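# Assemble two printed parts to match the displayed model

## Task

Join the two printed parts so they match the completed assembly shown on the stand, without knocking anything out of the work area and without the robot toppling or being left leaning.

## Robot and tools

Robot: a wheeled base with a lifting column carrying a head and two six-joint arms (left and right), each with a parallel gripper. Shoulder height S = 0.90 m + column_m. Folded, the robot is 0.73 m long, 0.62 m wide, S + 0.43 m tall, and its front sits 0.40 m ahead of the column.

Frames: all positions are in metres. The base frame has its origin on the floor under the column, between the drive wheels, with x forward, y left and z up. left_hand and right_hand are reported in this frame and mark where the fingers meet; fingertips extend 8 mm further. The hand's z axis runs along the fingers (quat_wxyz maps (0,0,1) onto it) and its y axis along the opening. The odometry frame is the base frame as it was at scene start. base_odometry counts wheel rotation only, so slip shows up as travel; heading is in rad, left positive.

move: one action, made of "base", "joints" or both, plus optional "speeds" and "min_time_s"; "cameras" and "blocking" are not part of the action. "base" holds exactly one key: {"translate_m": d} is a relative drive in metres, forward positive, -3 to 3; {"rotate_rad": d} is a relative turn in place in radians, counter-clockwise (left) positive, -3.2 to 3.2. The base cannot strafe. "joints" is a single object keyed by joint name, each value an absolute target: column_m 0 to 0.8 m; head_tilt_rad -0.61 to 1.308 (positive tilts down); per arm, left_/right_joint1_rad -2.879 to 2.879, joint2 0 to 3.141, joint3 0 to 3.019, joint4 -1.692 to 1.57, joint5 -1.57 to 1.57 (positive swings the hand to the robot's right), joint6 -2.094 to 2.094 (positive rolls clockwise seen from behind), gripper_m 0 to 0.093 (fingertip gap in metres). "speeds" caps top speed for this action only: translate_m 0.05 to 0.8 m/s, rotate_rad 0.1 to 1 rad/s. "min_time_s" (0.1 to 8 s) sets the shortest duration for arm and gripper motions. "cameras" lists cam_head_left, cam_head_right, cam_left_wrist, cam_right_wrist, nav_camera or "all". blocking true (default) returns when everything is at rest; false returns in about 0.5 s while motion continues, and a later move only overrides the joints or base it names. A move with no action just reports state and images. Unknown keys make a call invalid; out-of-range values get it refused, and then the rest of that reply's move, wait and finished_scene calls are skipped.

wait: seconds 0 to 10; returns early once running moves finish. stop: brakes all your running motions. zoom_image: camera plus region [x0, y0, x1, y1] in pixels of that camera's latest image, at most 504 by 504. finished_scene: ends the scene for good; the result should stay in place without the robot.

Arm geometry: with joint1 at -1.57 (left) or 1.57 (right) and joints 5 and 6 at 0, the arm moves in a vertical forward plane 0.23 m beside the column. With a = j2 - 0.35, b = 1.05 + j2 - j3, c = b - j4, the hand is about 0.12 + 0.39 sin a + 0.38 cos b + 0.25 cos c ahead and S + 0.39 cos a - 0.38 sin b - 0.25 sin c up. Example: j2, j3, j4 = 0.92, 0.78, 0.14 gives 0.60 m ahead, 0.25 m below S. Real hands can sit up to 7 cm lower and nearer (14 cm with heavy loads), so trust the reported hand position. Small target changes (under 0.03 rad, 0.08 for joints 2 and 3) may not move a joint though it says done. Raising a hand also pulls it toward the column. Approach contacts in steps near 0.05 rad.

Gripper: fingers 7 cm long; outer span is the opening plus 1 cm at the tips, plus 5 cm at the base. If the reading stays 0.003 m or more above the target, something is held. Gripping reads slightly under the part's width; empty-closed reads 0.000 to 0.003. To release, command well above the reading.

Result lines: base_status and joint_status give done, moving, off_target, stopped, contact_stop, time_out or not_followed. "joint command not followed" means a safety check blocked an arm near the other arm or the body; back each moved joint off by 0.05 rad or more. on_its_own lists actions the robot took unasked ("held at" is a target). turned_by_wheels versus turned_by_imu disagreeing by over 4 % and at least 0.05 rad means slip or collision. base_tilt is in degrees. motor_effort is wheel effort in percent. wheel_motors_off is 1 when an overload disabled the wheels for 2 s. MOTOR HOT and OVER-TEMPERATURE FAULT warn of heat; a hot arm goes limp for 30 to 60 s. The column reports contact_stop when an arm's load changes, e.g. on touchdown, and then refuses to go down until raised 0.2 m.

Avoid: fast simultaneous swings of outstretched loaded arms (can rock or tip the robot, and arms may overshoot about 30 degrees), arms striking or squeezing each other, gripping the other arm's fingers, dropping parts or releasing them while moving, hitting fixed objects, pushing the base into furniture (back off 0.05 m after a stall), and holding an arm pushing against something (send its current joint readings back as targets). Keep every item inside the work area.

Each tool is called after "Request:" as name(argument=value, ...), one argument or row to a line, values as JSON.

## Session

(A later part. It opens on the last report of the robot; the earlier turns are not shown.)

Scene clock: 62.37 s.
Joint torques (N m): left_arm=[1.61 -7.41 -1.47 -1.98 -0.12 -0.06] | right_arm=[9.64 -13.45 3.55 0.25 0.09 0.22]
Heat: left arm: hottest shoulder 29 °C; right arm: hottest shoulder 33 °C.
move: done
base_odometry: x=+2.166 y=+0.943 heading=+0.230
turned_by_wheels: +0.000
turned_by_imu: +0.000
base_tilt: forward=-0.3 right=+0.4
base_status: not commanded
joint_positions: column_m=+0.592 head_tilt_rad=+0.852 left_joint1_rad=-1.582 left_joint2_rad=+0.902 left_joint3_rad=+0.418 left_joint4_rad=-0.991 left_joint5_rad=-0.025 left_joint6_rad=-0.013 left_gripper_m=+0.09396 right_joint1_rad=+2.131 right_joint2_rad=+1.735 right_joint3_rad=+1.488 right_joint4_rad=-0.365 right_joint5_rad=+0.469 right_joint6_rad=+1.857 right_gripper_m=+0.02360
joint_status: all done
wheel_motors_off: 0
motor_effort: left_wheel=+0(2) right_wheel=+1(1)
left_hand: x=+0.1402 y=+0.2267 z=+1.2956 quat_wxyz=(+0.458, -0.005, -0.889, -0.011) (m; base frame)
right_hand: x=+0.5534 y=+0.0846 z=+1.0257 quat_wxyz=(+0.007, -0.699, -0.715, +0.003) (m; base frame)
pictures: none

Request:
move(
  joints={"column_m": 0.583},
  cameras=["cam_right_wrist", "cam_head_right", "cam_head_left"],
)

Request:
zoom_image(
  camera="cam_right_wrist",
  region=[250, 210, 360, 320],
)

Request:
zoom_image(
  camera="cam_head_right",
  region=[370, 195, 450, 275],
)

Request:
zoom_image(
  camera="cam_head_left",
  region=[465, 195, 545, 275],
)

Scene clock: 63.53 s.
Joint torques (N m): left_arm=[1.55 -7.47 -1.46 -1.98 -0.12 -0.05] | right_arm=[9.58 -13.39 3.52 0.25 0.09 0.22]
Heat: left arm: hottest shoulder 29 °C; right arm: hottest shoulder 33 °C.
move: done
base_odometry: x=+2.166 y=+0.943 heading=+0.230
turned_by_wheels: +0.000
turned_by_imu: +0.000
base_tilt: forward=-0.3 right=+0.4
base_status: not commanded
joint_positions: column_m=+0.583 head_tilt_rad=+0.852 left_joint1_rad=-1.582 left_joint2_rad=+0.902 left_joint3_rad=+0.418 left_joint4_rad=-0.991 left_joint5_rad=-0.025 left_joint6_rad=-0.013 left_gripper_m=+0.09396 right_joint1_rad=+2.131 right_joint2_rad=+1.734 right_joint3_rad=+1.488 right_joint4_rad=-0.365 right_joint5_rad=+0.469 right_joint6_rad=+1.857 right_gripper_m=+0.02360
joint_status: all done
wheel_motors_off: 0
motor_effort: left_wheel=-1(2) right_wheel=+1(2)
left_hand: x=+0.1402 y=+0.2267 z=+1.2866 quat_wxyz=(+0.458, -0.005, -0.889, -0.011) (m; base frame)
right_hand: x=+0.5536 y=+0.0848 z=+1.0170 quat_wxyz=(+0.007, -0.699, -0.715, +0.003) (m; base frame)
pictures: cam_head_left, cam_head_right, cam_right_wrist
camera_calibration:
cam_head_left: T_world_to_cam=[[0.0935982, -0.992281, -0.0813529, 0.17732], [-0.78179, -0.0226555, -0.623131, 1.0159], [0.616477, 0.121925, -0.777875, 1.11892], [0, 0, 0, 1]] pos_world=[0.0878379, 0.0625429, 1.51784]
cam_head_right: T_world_to_cam=[[0.0969416, -0.992046, -0.0802908, 0.0560526], [-0.78164, -0.0259435, -0.623189, 1.01586], [0.61615, 0.123172, -0.777938, 1.11892], [0, 0, 0, 1]] pos_world=[0.0991782, -0.055858, 1.50803]
cam_right_wrist: T_world_to_cam=[[-0.999132, -0.0264962, 0.0321326, 0.520253], [-0.00321915, 0.818351, 0.574709, -0.645542], [-0.0415233, 0.574107, -0.817727, 0.931875], [0, 0, 0, 1]] pos_world=[0.556418, 0.00706892, 1.1163]

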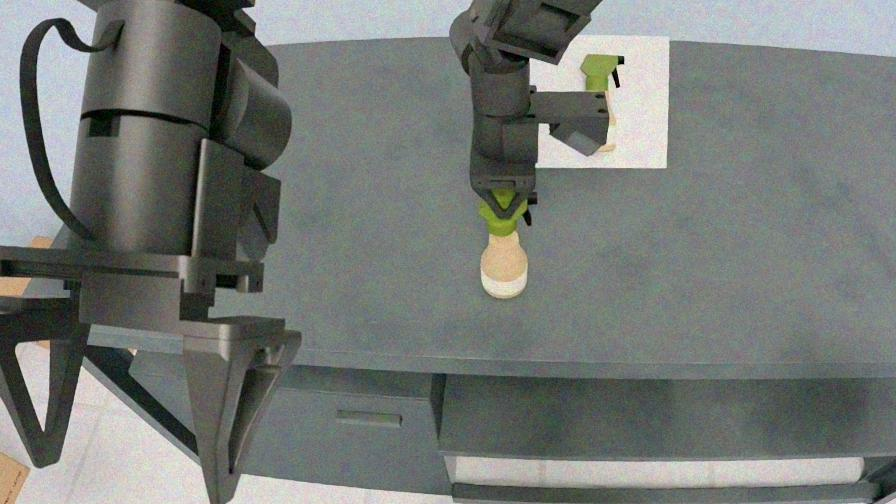

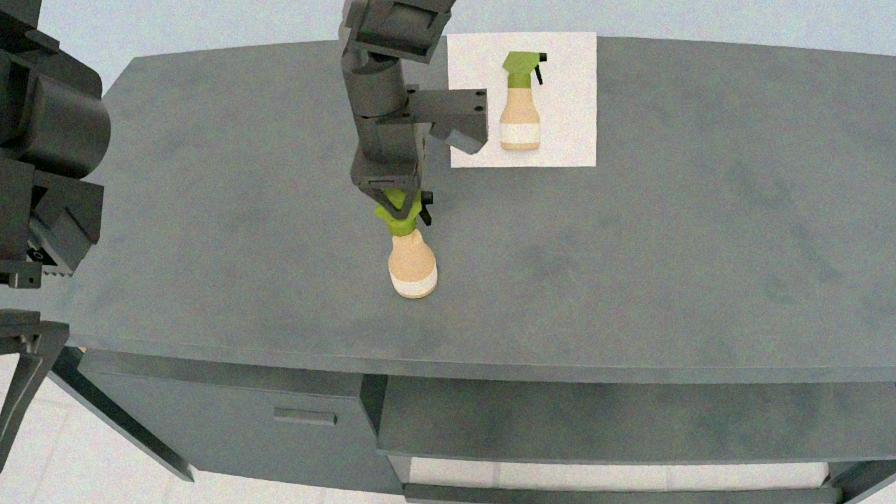

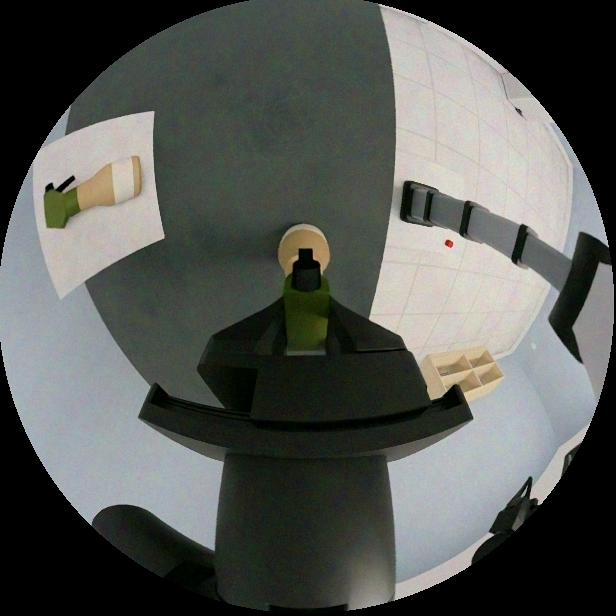

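Scaled by 4.582 from the camera's 616x616 image, which has a finer 880x880 frame.

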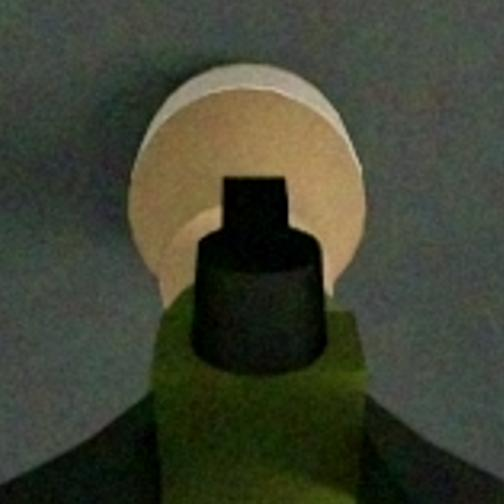

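Scaled by 6.300.

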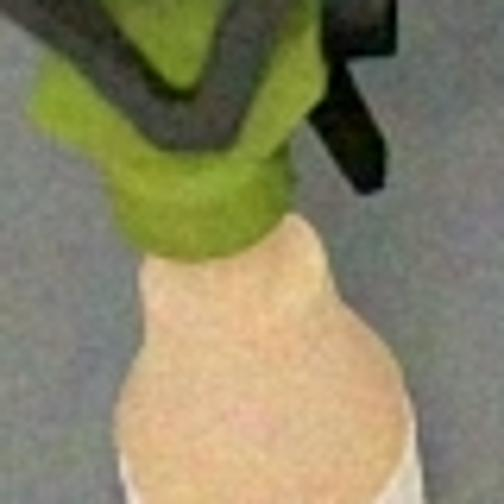

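Scaled by 6.300.

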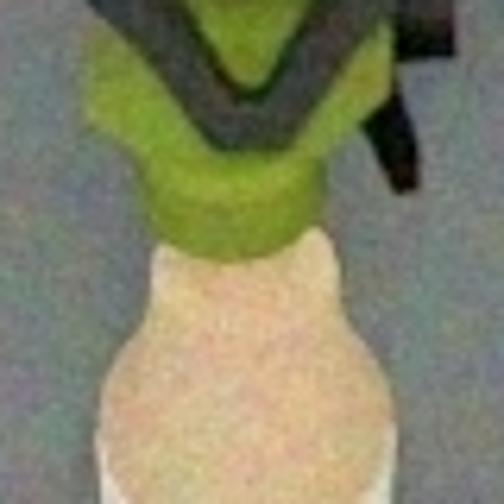

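Request:
move(
  joints={"right_joint1_rad": 2.120},
)

Scene clock: 65.60 s.
Joint torques (N m): left_arm=[1.61 -7.41 -1.46 -1.96 -0.12 -0.06] | right_arm=[7.47 -13.39 3.55 0.25 0.09 0.22]
Heat: left arm: hottest shoulder 29 °C; right arm: hottest shoulder 33 °C.
move: done
base_odometry: x=+2.166 y=+0.943 heading=+0.230
turned_by_wheels: +0.000
turned_by_imu: +0.000
base_tilt: forward=-0.2 right=+0.4
base_status: not commanded
joint_positions: column_m=+0.583 head_tilt_rad=+0.852 left_joint1_rad=-1.582 left_joint2_rad=+0.902 left_joint3_rad=+0.418 left_joint4_rad=-0.991 left_joint5_rad=-0.025 left_joint6_rad=-0.013 left_gripper_m=+0.09396 right_joint1_rad=+2.130 right_joint2_rad=+1.734 right_joint3_rad=+1.488 right_joint4_rad=-0.365 right_joint5_rad=+0.469 right_joint6_rad=+1.857 right_gripper_m=+0.02360
joint_status: all done
wheel_motors_off: 0
motor_effort: left_wheel=-1(2) right_wheel=+1(1)
left_hand: x=+0.1402 y=+0.2267 z=+1.2866 quat_wxyz=(+0.458, -0.005, -0.889, -0.011) (m; base frame)
right_hand: x=+0.5538 y=+0.0836 z=+1.0165 quat_wxyz=(+0.006, -0.699, -0.715, +0.003) (m; base frame)
pictures: none

Request:
move(
  joints={"column_m": 0.571},
  cameras=["cam_right_wrist", "cam_head_right", "cam_head_left"],
)

Request:
zoom_image(
  camera="cam_right_wrist",
  region=[250, 210, 360, 320],
)

Request:
zoom_image(
  camera="cam_head_right",
  region=[370, 185, 450, 265],
)

Request:
zoom_image(
  camera="cam_head_left",
  region=[465, 185, 545, 265],
)

Scene clock: 67.10 s.
Joint torques (N m): left_arm=[1.61 -7.3 -1.51 -1.98 -0.12 -0.06] | right_arm=[7.47 -13.22 3.56 0.24 0.09 0.22]
Heat: left arm: hottest shoulder 29 °C; right arm: hottest shoulder 33 °C.
move: done
base_odometry: x=+2.166 y=+0.943 heading=+0.230
turned_by_wheels: +0.000
turned_by_imu: +0.000
base_tilt: forward=-0.3 right=+0.4
base_status: not commanded
joint_positions: column_m=+0.571 head_tilt_rad=+0.852 left_joint1_rad=-1.582 left_joint2_rad=+0.902 left_joint3_rad=+0.418 left_joint4_rad=-0.991 left_joint5_rad=-0.025 left_joint6_rad=-0.013 left_gripper_m=+0.09396 right_joint1_rad=+2.130 right_joint2_rad=+1.734 right_joint3_rad=+1.488 right_joint4_rad=-0.365 right_joint5_rad=+0.469 right_joint6_rad=+1.857 right_gripper_m=+0.02360
joint_status: all done
wheel_motors_off: 0
motor_effort: left_wheel=-1(2) right_wheel=+1(2)
left_hand: x=+0.1402 y=+0.2267 z=+1.2746 quat_wxyz=(+0.458, -0.005, -0.889, -0.011) (m; base frame)
right_hand: x=+0.5541 y=+0.0836 z=+1.0047 quat_wxyz=(+0.006, -0.699, -0.715, +0.003) (m; base frame)
pictures: cam_head_left, cam_head_right, cam_right_wrist
camera_calibration:
cam_head_left: T_world_to_cam=[[0.0935982, -0.992281, -0.0813529, 0.176343], [-0.78179, -0.0226555, -0.623131, 1.00843], [0.616477, 0.121925, -0.777875, 1.10958], [0, 0, 0, 1]] pos_world=[0.0878379, 0.0625429, 1.50584]
cam_head_right: T_world_to_cam=[[0.0969416, -0.992046, -0.0802908, 0.0550891], [-0.78164, -0.0259435, -0.623189, 1.00838], [0.61615, 0.123172, -0.777938, 1.10959], [0, 0, 0, 1]] pos_world=[0.0991782, -0.055858, 1.49603]
cam_right_wrist: T_world_to_cam=[[-0.999171, -0.0253516, 0.031859, 0.521331], [-0.00250068, 0.819225, 0.573466, -0.636664], [-0.040638, 0.572911, -0.818609, 0.923037], [0, 0, 0, 1]] pos_world=[0.556817, 0.00596958, 1.1041]

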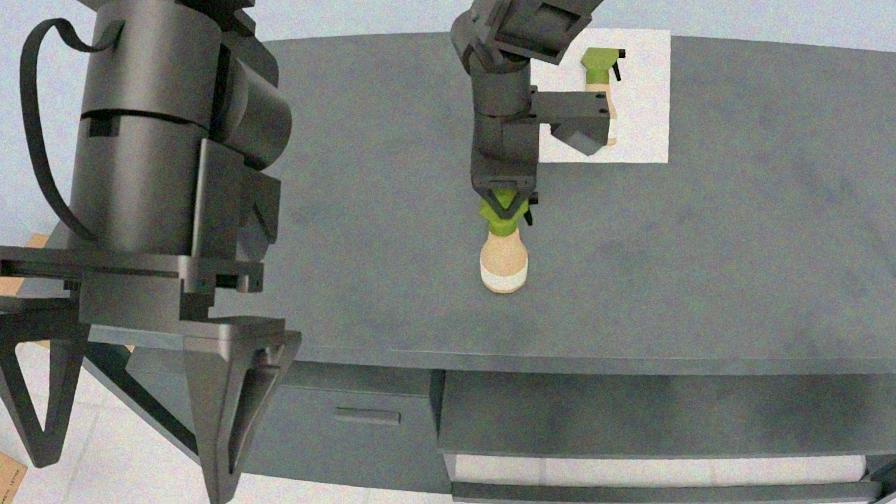

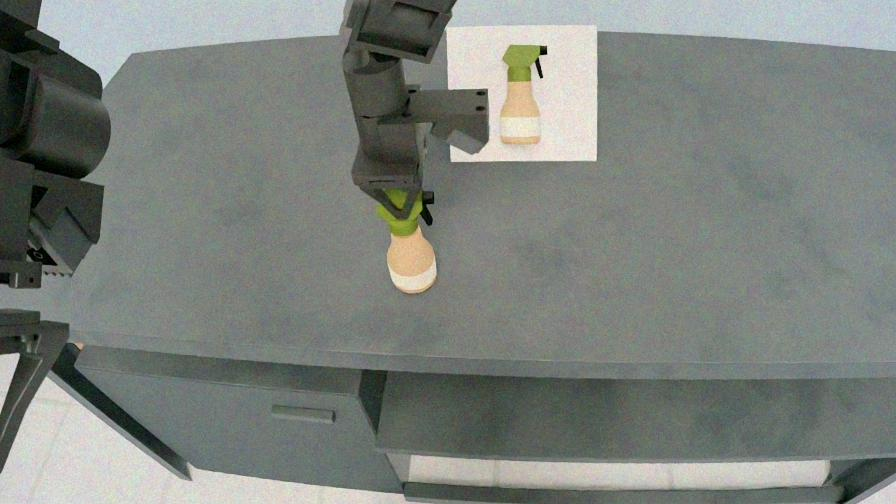

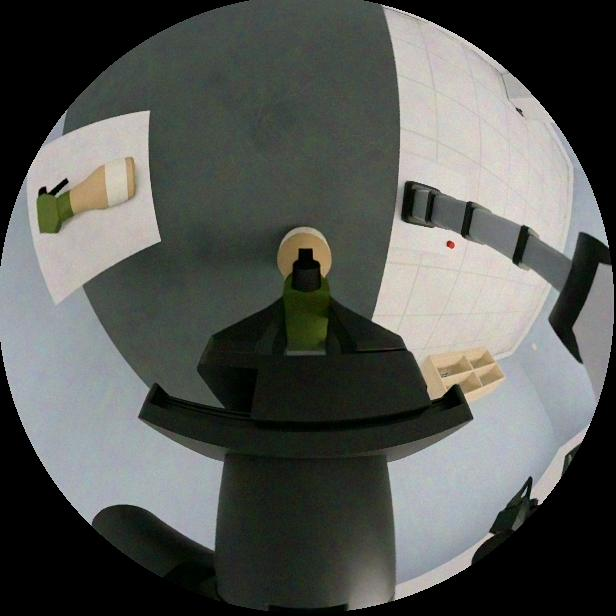

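Scaled by 4.582 from the camera's 616x616 image, which has a finer 880x880 frame.

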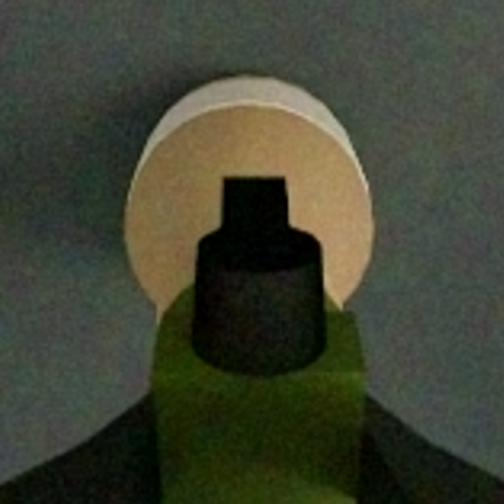

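Scaled by 6.300.

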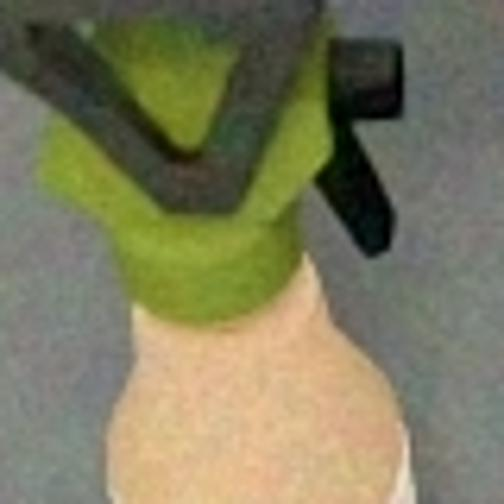

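Scaled by 6.300.

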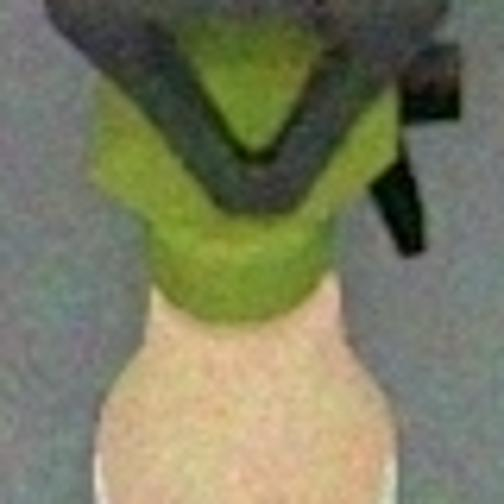

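Request:
move(
  joints={"column_m": 0.562},
  cameras=["cam_head_right", "cam_head_left"],
)

Request:
zoom_image(
  camera="cam_head_right",
  region=[370, 185, 450, 265],
)

Request:
zoom_image(
  camera="cam_head_left",
  region=[465, 185, 545, 265],
)

Scene clock: 68.37 s.
Joint torques (N m): left_arm=[1.61 -7.36 -1.46 -1.98 -0.12 -0.05] | right_arm=[7.47 -13.39 3.52 0.27 0.09 0.22]
Heat: left arm: hottest shoulder 29 °C; right arm: hottest shoulder 33 °C.
move: done
base_odometry: x=+2.166 y=+0.943 heading=+0.230
turned_by_wheels: +0.000
turned_by_imu: +0.000
base_tilt: forward=-0.3 right=+0.4
base_status: not commanded
joint_positions: column_m=+0.562 head_tilt_rad=+0.852 left_joint1_rad=-1.582 left_joint2_rad=+0.902 left_joint3_rad=+0.418 left_joint4_rad=-0.991 left_joint5_rad=-0.025 left_joint6_rad=-0.013 left_gripper_m=+0.09396 right_joint1_rad=+2.129 right_joint2_rad=+1.733 right_joint3_rad=+1.488 right_joint4_rad=-0.365 right_joint5_rad=+0.469 right_joint6_rad=+1.857 right_gripper_m=+0.02360
joint_status: all done
wheel_motors_off: 0
motor_effort: left_wheel=-2(2) right_wheel=+1(2)
left_hand: x=+0.1402 y=+0.2267 z=+1.2656 quat_wxyz=(+0.458, -0.005, -0.889, -0.011) (m; base frame)
right_hand: x=+0.5543 y=+0.0833 z=+0.9958 quat_wxyz=(+0.006, -0.699, -0.715, +0.003) (m; base frame)
pictures: cam_head_left, cam_head_right
camera_calibration:
cam_head_left: T_world_to_cam=[[0.0935982, -0.992281, -0.0813529, 0.175611], [-0.78179, -0.0226555, -0.623131, 1.00282], [0.616477, 0.121925, -0.777875, 1.10258], [0, 0, 0, 1]] pos_world=[0.0878379, 0.0625429, 1.49684]
cam_head_right: T_world_to_cam=[[0.0969416, -0.992046, -0.0802908, 0.0543665], [-0.78164, -0.0259435, -0.623189, 1.00277], [0.61615, 0.123172, -0.777938, 1.10259], [0, 0, 0, 1]] pos_world=[0.0991782, -0.055858, 1.48703]

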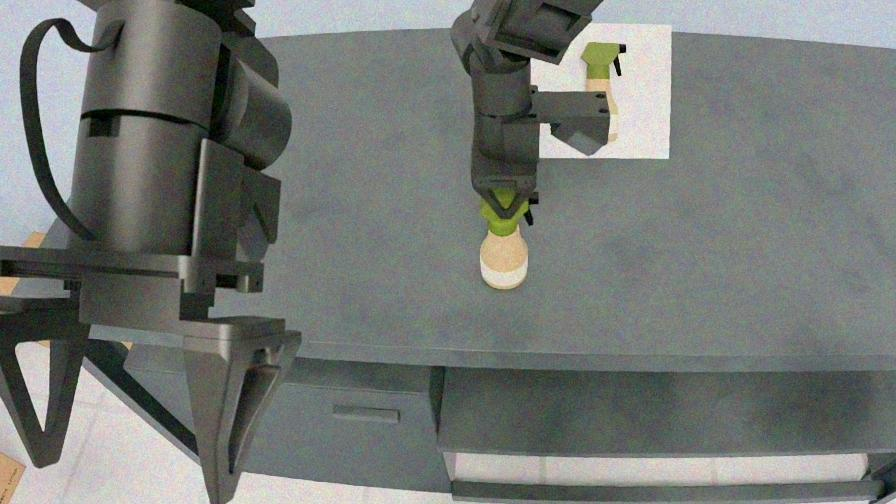

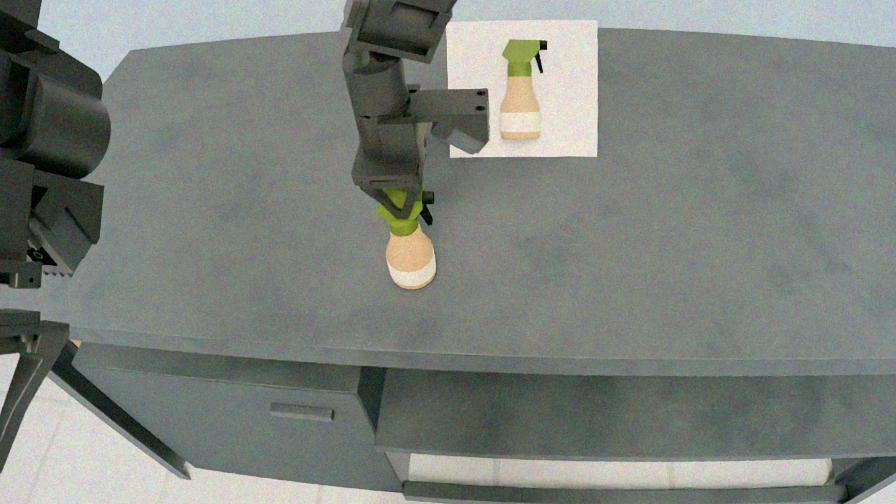

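Scaled by 6.300.

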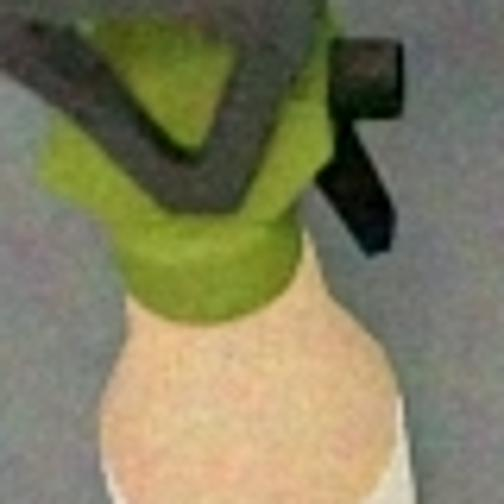

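Scaled by 6.300.

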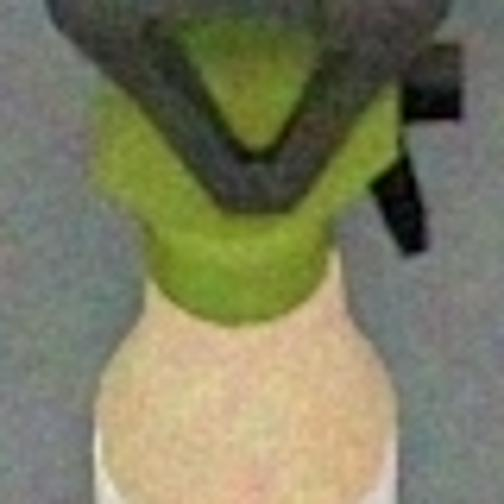

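Request:
move(
  joints={"column_m": 0.555},
  cameras=["cam_head_right", "cam_head_left", "cam_right_wrist"],
)

Request:
zoom_image(
  camera="cam_head_right",
  region=[360, 185, 460, 285],
)

Request:
zoom_image(
  camera="cam_head_left",
  region=[455, 185, 555, 285],
)

Scene clock: 69.50 s.
Joint torques (N m): left_arm=[1.67 -7.53 -1.5 -1.99 -0.12 -0.06] | right_arm=[7.41 -12.86 3.59 0.35 0.09 0.22]
Heat: left arm: hottest shoulder 29 °C; right arm: hottest shoulder 33 °C.
move: done
base_odometry: x=+2.166 y=+0.943 heading=+0.230
turned_by_wheels: +0.000
turned_by_imu: +0.000
base_tilt: forward=-0.3 right=+0.4
base_status: not commanded
joint_positions: column_m=+0.555 head_tilt_rad=+0.852 left_joint1_rad=-1.582 left_joint2_rad=+0.902 left_joint3_rad=+0.418 left_joint4_rad=-0.991 left_joint5_rad=-0.025 left_joint6_rad=-0.013 left_gripper_m=+0.09396 right_joint1_rad=+2.130 right_joint2_rad=+1.726 right_joint3_rad=+1.488 right_joint4_rad=-0.367 right_joint5_rad=+0.469 right_joint6_rad=+1.857 right_gripper_m=+0.02360
joint_status: all done
wheel_motors_off: 0
motor_effort: left_wheel=-1(2) right_wheel=+2(2)
left_hand: x=+0.1402 y=+0.2267 z=+1.2586 quat_wxyz=(+0.458, -0.005, -0.889, -0.011) (m; base frame)
right_hand: x=+0.5579 y=+0.0828 z=+0.9922 quat_wxyz=(+0.005, -0.700, -0.714, +0.001) (m; base frame)
pictures: cam_head_left, cam_head_right, cam_right_wrist
camera_calibration:
cam_head_left: T_world_to_cam=[[0.0935982, -0.992281, -0.0813529, 0.175042], [-0.78179, -0.0226555, -0.623131, 0.998456], [0.616477, 0.121925, -0.777875, 1.09714], [0, 0, 0, 1]] pos_world=[0.0878379, 0.0625429, 1.48984]
cam_head_right: T_world_to_cam=[[0.0969416, -0.992046, -0.0802908, 0.0538044], [-0.78164, -0.0259435, -0.623189, 0.99841], [0.61615, 0.123172, -0.777938, 1.09714], [0, 0, 0, 1]] pos_world=[0.0991782, -0.055858, 1.48003]
cam_right_wrist: T_world_to_cam=[[-0.999392, -0.0225618, 0.0265897, 0.53066], [-0.00318402, 0.81835, 0.574711, -0.62972], [-0.0347262, 0.574276, -0.817925, 0.909379], [0, 0, 0, 1]] pos_world=[0.559912, 0.00506965, 1.0916]

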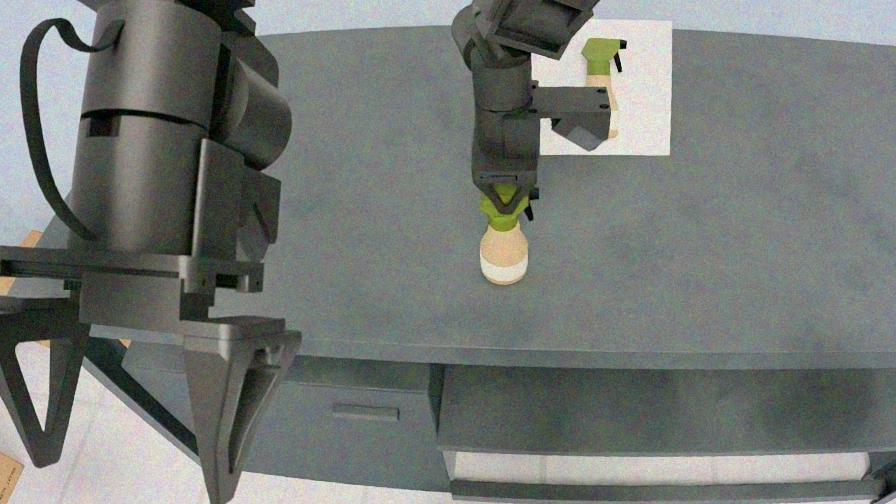

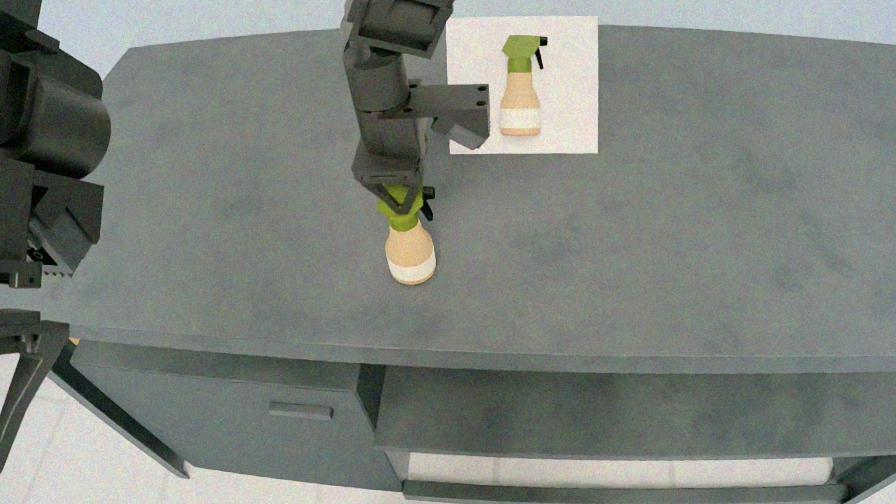

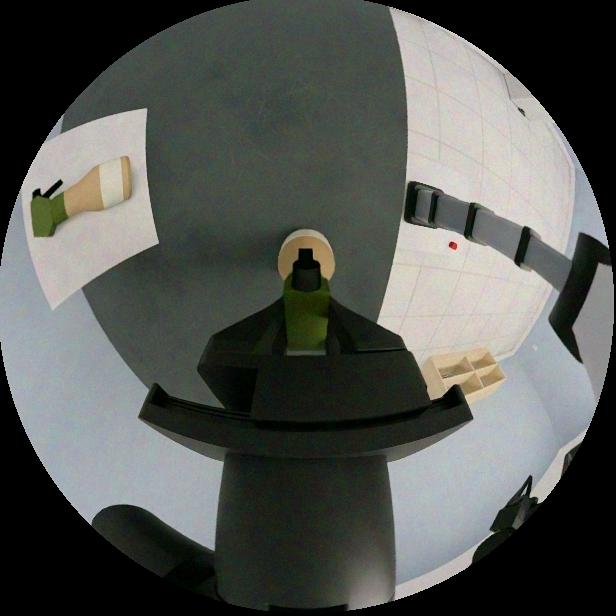

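Scaled by 5.040.

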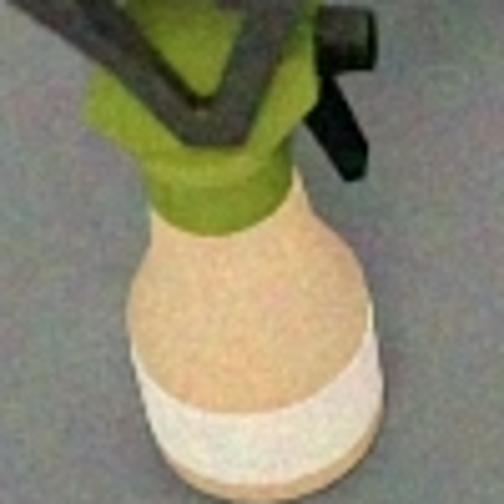

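Scaled by 5.040.

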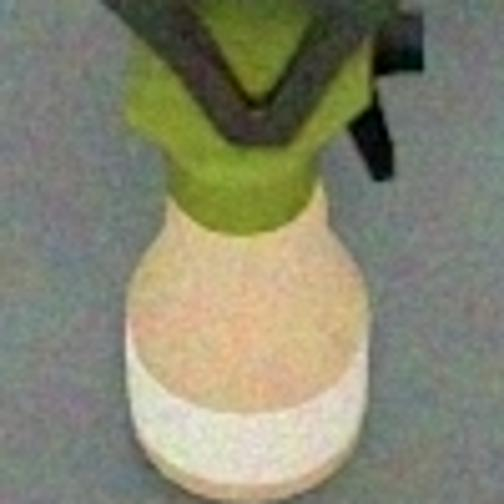

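Request:
move(
  joints={"column_m": 0.545},
  cameras=["cam_head_right", "cam_head_left", "cam_right_wrist"],
)

Request:
zoom_image(
  camera="cam_head_right",
  region=[360, 175, 460, 275],
)

Request:
zoom_image(
  camera="cam_head_left",
  region=[455, 175, 555, 275],
)

Request:
zoom_image(
  camera="cam_right_wrist",
  region=[230, 200, 390, 360],
)

Scene clock: 73.90 s.
Joint torques (N m): left_arm=[1.67 -7.47 -1.51 -1.98 -0.12 -0.06] | right_arm=[7.18 -11.58 3.78 0.88 0.16 0.22]
Heat: left arm: hottest shoulder 29 °C; right arm: hottest shoulder 33 °C.
move: done
base_odometry: x=+2.166 y=+0.943 heading=+0.230
turned_by_wheels: +0.000
turned_by_imu: +0.000
base_tilt: forward=-0.3 right=+0.4
base_status: not commanded
joint_positions: column_m=+0.545 head_tilt_rad=+0.852 left_joint1_rad=-1.582 left_joint2_rad=+0.902 left_joint3_rad=+0.418 left_joint4_rad=-0.991 left_joint5_rad=-0.025 left_joint6_rad=-0.013 left_gripper_m=+0.09396 right_joint1_rad=+2.132 right_joint2_rad=+1.707 right_joint3_rad=+1.488 right_joint4_rad=-0.379 right_joint5_rad=+0.467 right_joint6_rad=+1.857 right_gripper_m=+0.02360
joint_status: all done
wheel_motors_off: 0
motor_effort: left_wheel=-2(3) right_wheel=+2(2)
left_hand: x=+0.1402 y=+0.2267 z=+1.2486 quat_wxyz=(+0.458, -0.005, -0.889, -0.011) (m; base frame)
right_hand: x=+0.5649 y=+0.0826 z=+0.9916 quat_wxyz=(+0.005, -0.701, -0.713, -0.003) (m; base frame)
pictures: cam_head_left, cam_head_right, cam_right_wrist
camera_calibration:
cam_head_left: T_world_to_cam=[[0.0935982, -0.992281, -0.0813529, 0.174228], [-0.78179, -0.0226555, -0.623131, 0.992224], [0.616477, 0.121925, -0.777875, 1.08936], [0, 0, 0, 1]] pos_world=[0.0878379, 0.0625429, 1.47984]
cam_head_right: T_world_to_cam=[[0.0969416, -0.992046, -0.0802908, 0.0530015], [-0.78164, -0.0259435, -0.623189, 0.992178], [0.61615, 0.123172, -0.777938, 1.08936], [0, 0, 0, 1]] pos_world=[0.0991782, -0.055858, 1.47003]
cam_right_wrist: T_world_to_cam=[[-0.999563, -0.0207386, 0.021077, 0.543067], [-0.00467407, 0.814661, 0.579919, -0.63317], [-0.0291973, 0.579567, -0.814401, 0.902075], [0, 0, 0, 1]] pos_world=[0.566208, 0.00426812, 1.09039]

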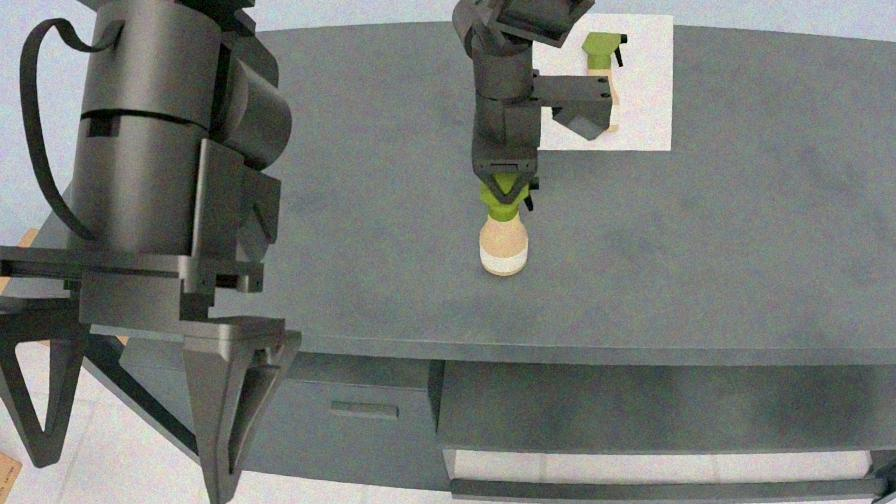

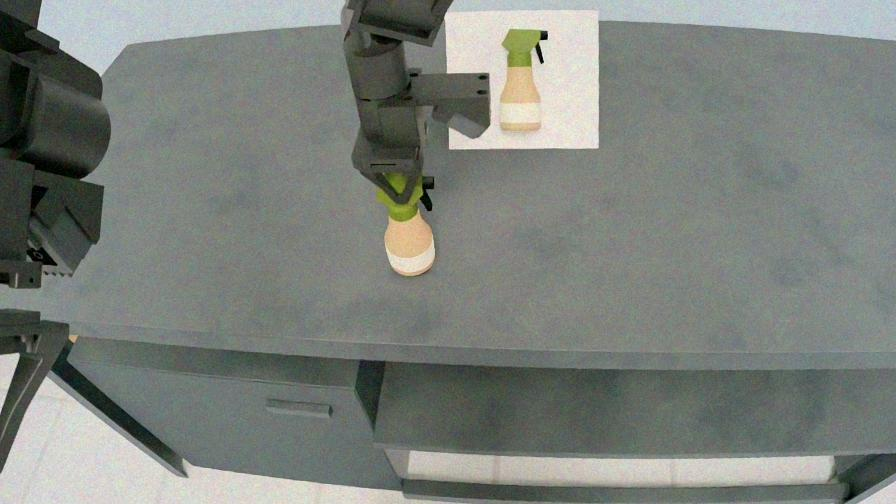

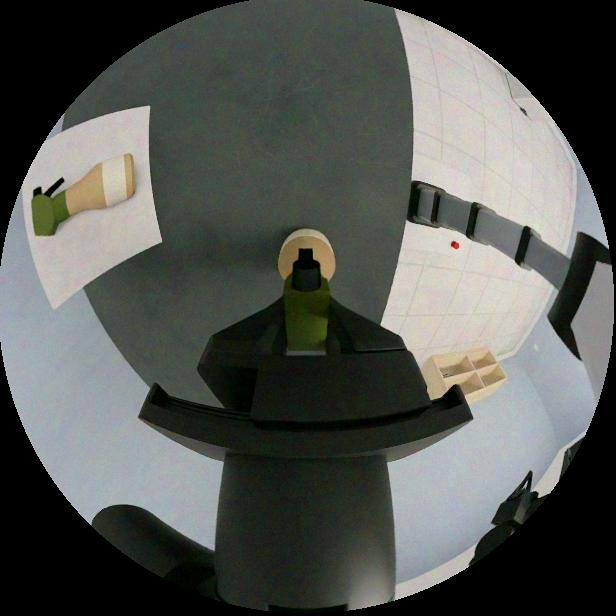

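Scaled by 5.040.

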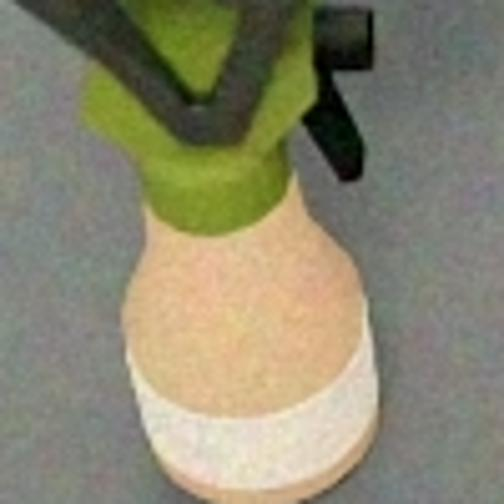

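Scaled by 5.040.

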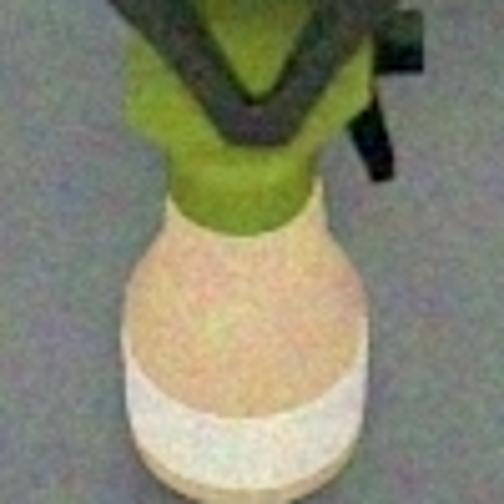

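Scaled by 3.150 from the camera's 616x616 image, which has a finer 880x880 frame.

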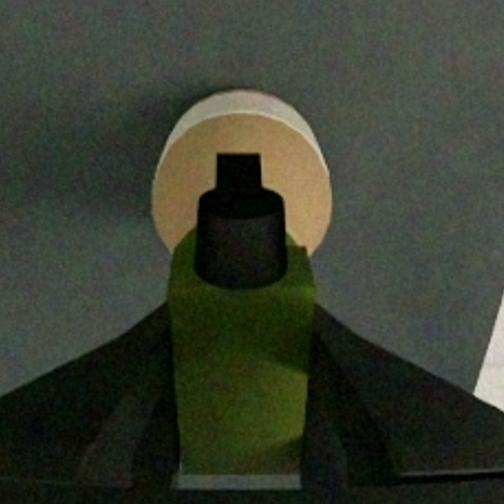

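Request:
move(
  joints={"column_m": 0.554},
)

Request:
move(
  joints={"right_gripper_m": 0.029},
  cameras=["cam_head_right", "cam_head_left", "cam_right_wrist"],
)

Request:
zoom_image(
  camera="cam_right_wrist",
  region=[230, 200, 390, 360],
)

Request:
zoom_image(
  camera="cam_head_right",
  region=[360, 175, 460, 275],
)

Scene clock: 77.67 s.
Joint torques (N m): left_arm=[1.61 -7.53 -1.54 -1.96 -0.12 -0.06] | right_arm=[7.3 -12.04 3.71 0.88 0.13 0.22]
Heat: left arm: hottest shoulder 29 °C; right arm: hottest shoulder 33 °C.
move: done
base_odometry: x=+2.166 y=+0.943 heading=+0.230
turned_by_wheels: +0.000
turned_by_imu: +0.000
base_tilt: forward=-0.3 right=+0.4
base_status: not commanded
joint_positions: column_m=+0.554 head_tilt_rad=+0.852 left_joint1_rad=-1.582 left_joint2_rad=+0.902 left_joint3_rad=+0.418 left_joint4_rad=-0.991 left_joint5_rad=-0.025 left_joint6_rad=-0.013 left_gripper_m=+0.09396 right_joint1_rad=+2.130 right_joint2_rad=+1.713 right_joint3_rad=+1.488 right_joint4_rad=-0.379 right_joint5_rad=+0.468 right_joint6_rad=+1.857 right_gripper_m=+0.02360
joint_status: all done
wheel_motors_off: 0
motor_effort: left_wheel=-1(2) right_wheel=+2(2)
left_hand: x=+0.1402 y=+0.2267 z=+1.2574 quat_wxyz=(+0.458, -0.005, -0.889, -0.011) (m; base frame)
right_hand: x=+0.5620 y=+0.0817 z=+0.9971 quat_wxyz=(+0.005, -0.700, -0.714, +0.000) (m; base frame)
pictures: none

Scene clock: 78.07 s.
Joint torques (N m): left_arm=[1.67 -7.47 -1.47 -1.99 -0.12 -0.06] | right_arm=[7.36 -11.99 3.71 0.88 0.12 0.22]
Heat: left arm: hottest shoulder 29 °C; right arm: hottest shoulder 33 °C.
move: done
base_odometry: x=+2.166 y=+0.943 heading=+0.230
turned_by_wheels: +0.000
turned_by_imu: +0.000
base_tilt: forward=-0.3 right=+0.4
base_status: not commanded
joint_positions: column_m=+0.554 head_tilt_rad=+0.852 left_joint1_rad=-1.582 left_joint2_rad=+0.902 left_joint3_rad=+0.418 left_joint4_rad=-0.991 left_joint5_rad=-0.025 left_joint6_rad=-0.013 left_gripper_m=+0.09396 right_joint1_rad=+2.130 right_joint2_rad=+1.713 right_joint3_rad=+1.488 right_joint4_rad=-0.379 right_joint5_rad=+0.468 right_joint6_rad=+1.857 right_gripper_m=+0.02891
joint_status: all done
wheel_motors_off: 0
motor_effort: left_wheel=-1(2) right_wheel=+2(2)
left_hand: x=+0.1402 y=+0.2267 z=+1.2574 quat_wxyz=(+0.458, -0.005, -0.889, -0.011) (m; base frame)
right_hand: x=+0.5620 y=+0.0817 z=+0.9971 quat_wxyz=(+0.005, -0.700, -0.714, +0.000) (m; base frame)
pictures: cam_head_left, cam_head_right, cam_right_wrist
camera_calibration:
cam_head_left: T_world_to_cam=[[0.0935982, -0.992281, -0.0813529, 0.174944], [-0.78179, -0.0226555, -0.623131, 0.997708], [0.616477, 0.121925, -0.777875, 1.0962], [0, 0, 0, 1]] pos_world=[0.0878379, 0.0625429, 1.48864]
cam_head_right: T_world_to_cam=[[0.0969416, -0.992046, -0.0802908, 0.0537081], [-0.78164, -0.0259435, -0.623189, 0.997662], [0.61615, 0.123172, -0.777938, 1.09621], [0, 0, 0, 1]] pos_world=[0.0991782, -0.055858, 1.47883]
cam_right_wrist: T_world_to_cam=[[-0.999412, -0.0225022, 0.0258821, 0.53539], [-0.00347088, 0.81715, 0.576414, -0.633044], [-0.0341201, 0.575985, -0.816748, 0.912472], [0, 0, 0, 1]] pos_world=[0.564011, 0.00376904, 1.0963]

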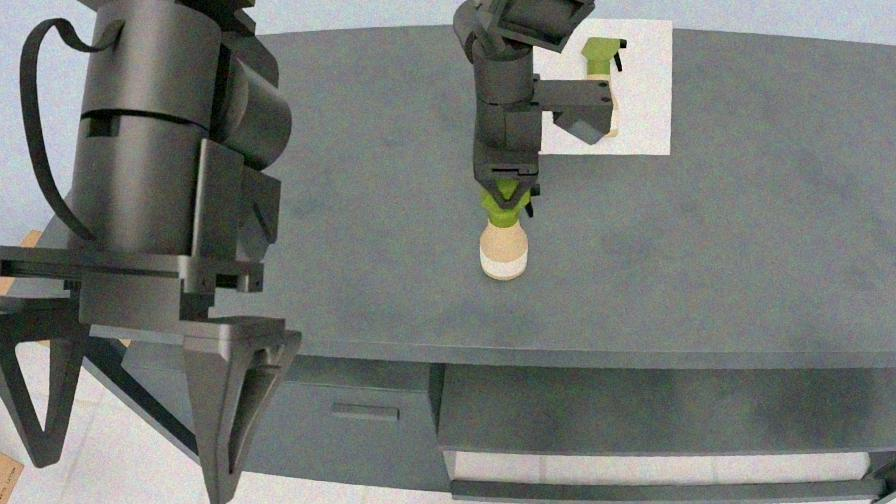

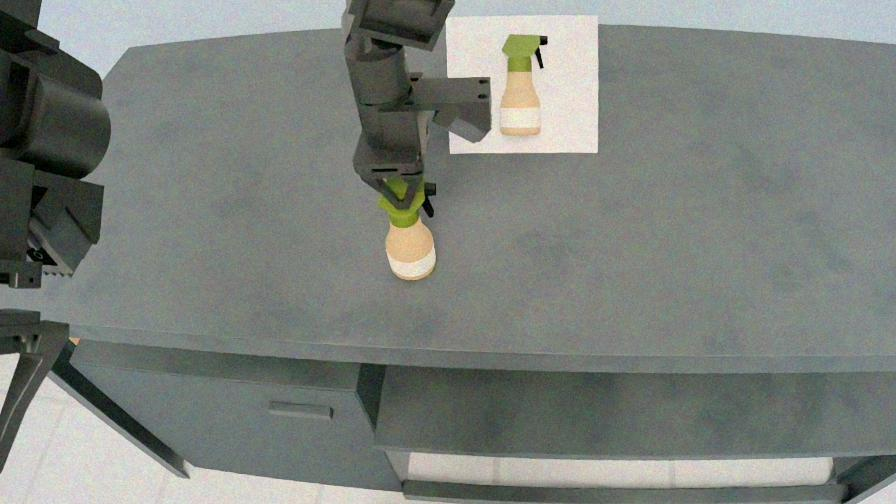

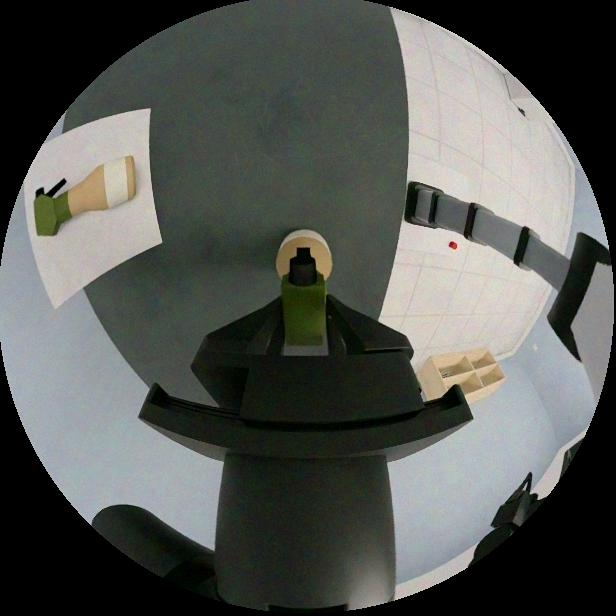

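Scaled by 3.150 from the camera's 616x616 image, which has a finer 880x880 frame.

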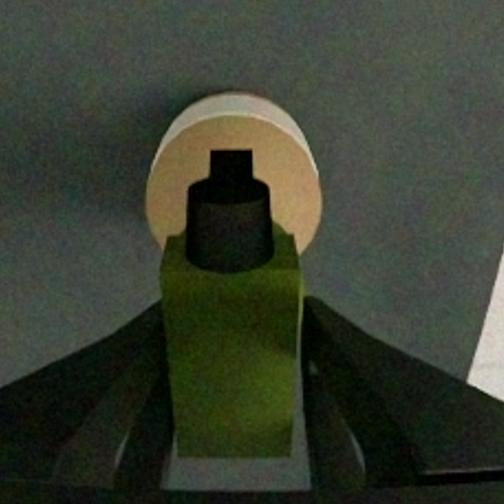

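Scaled by 5.040.

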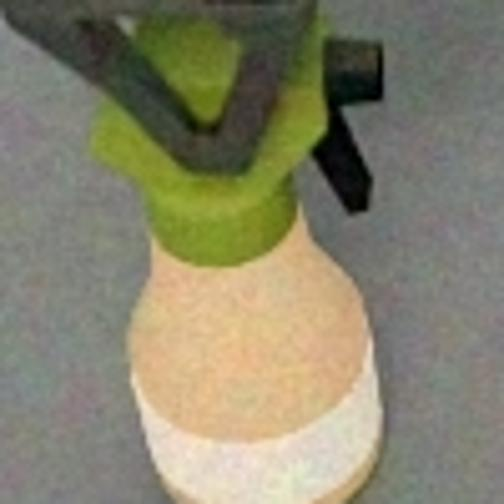

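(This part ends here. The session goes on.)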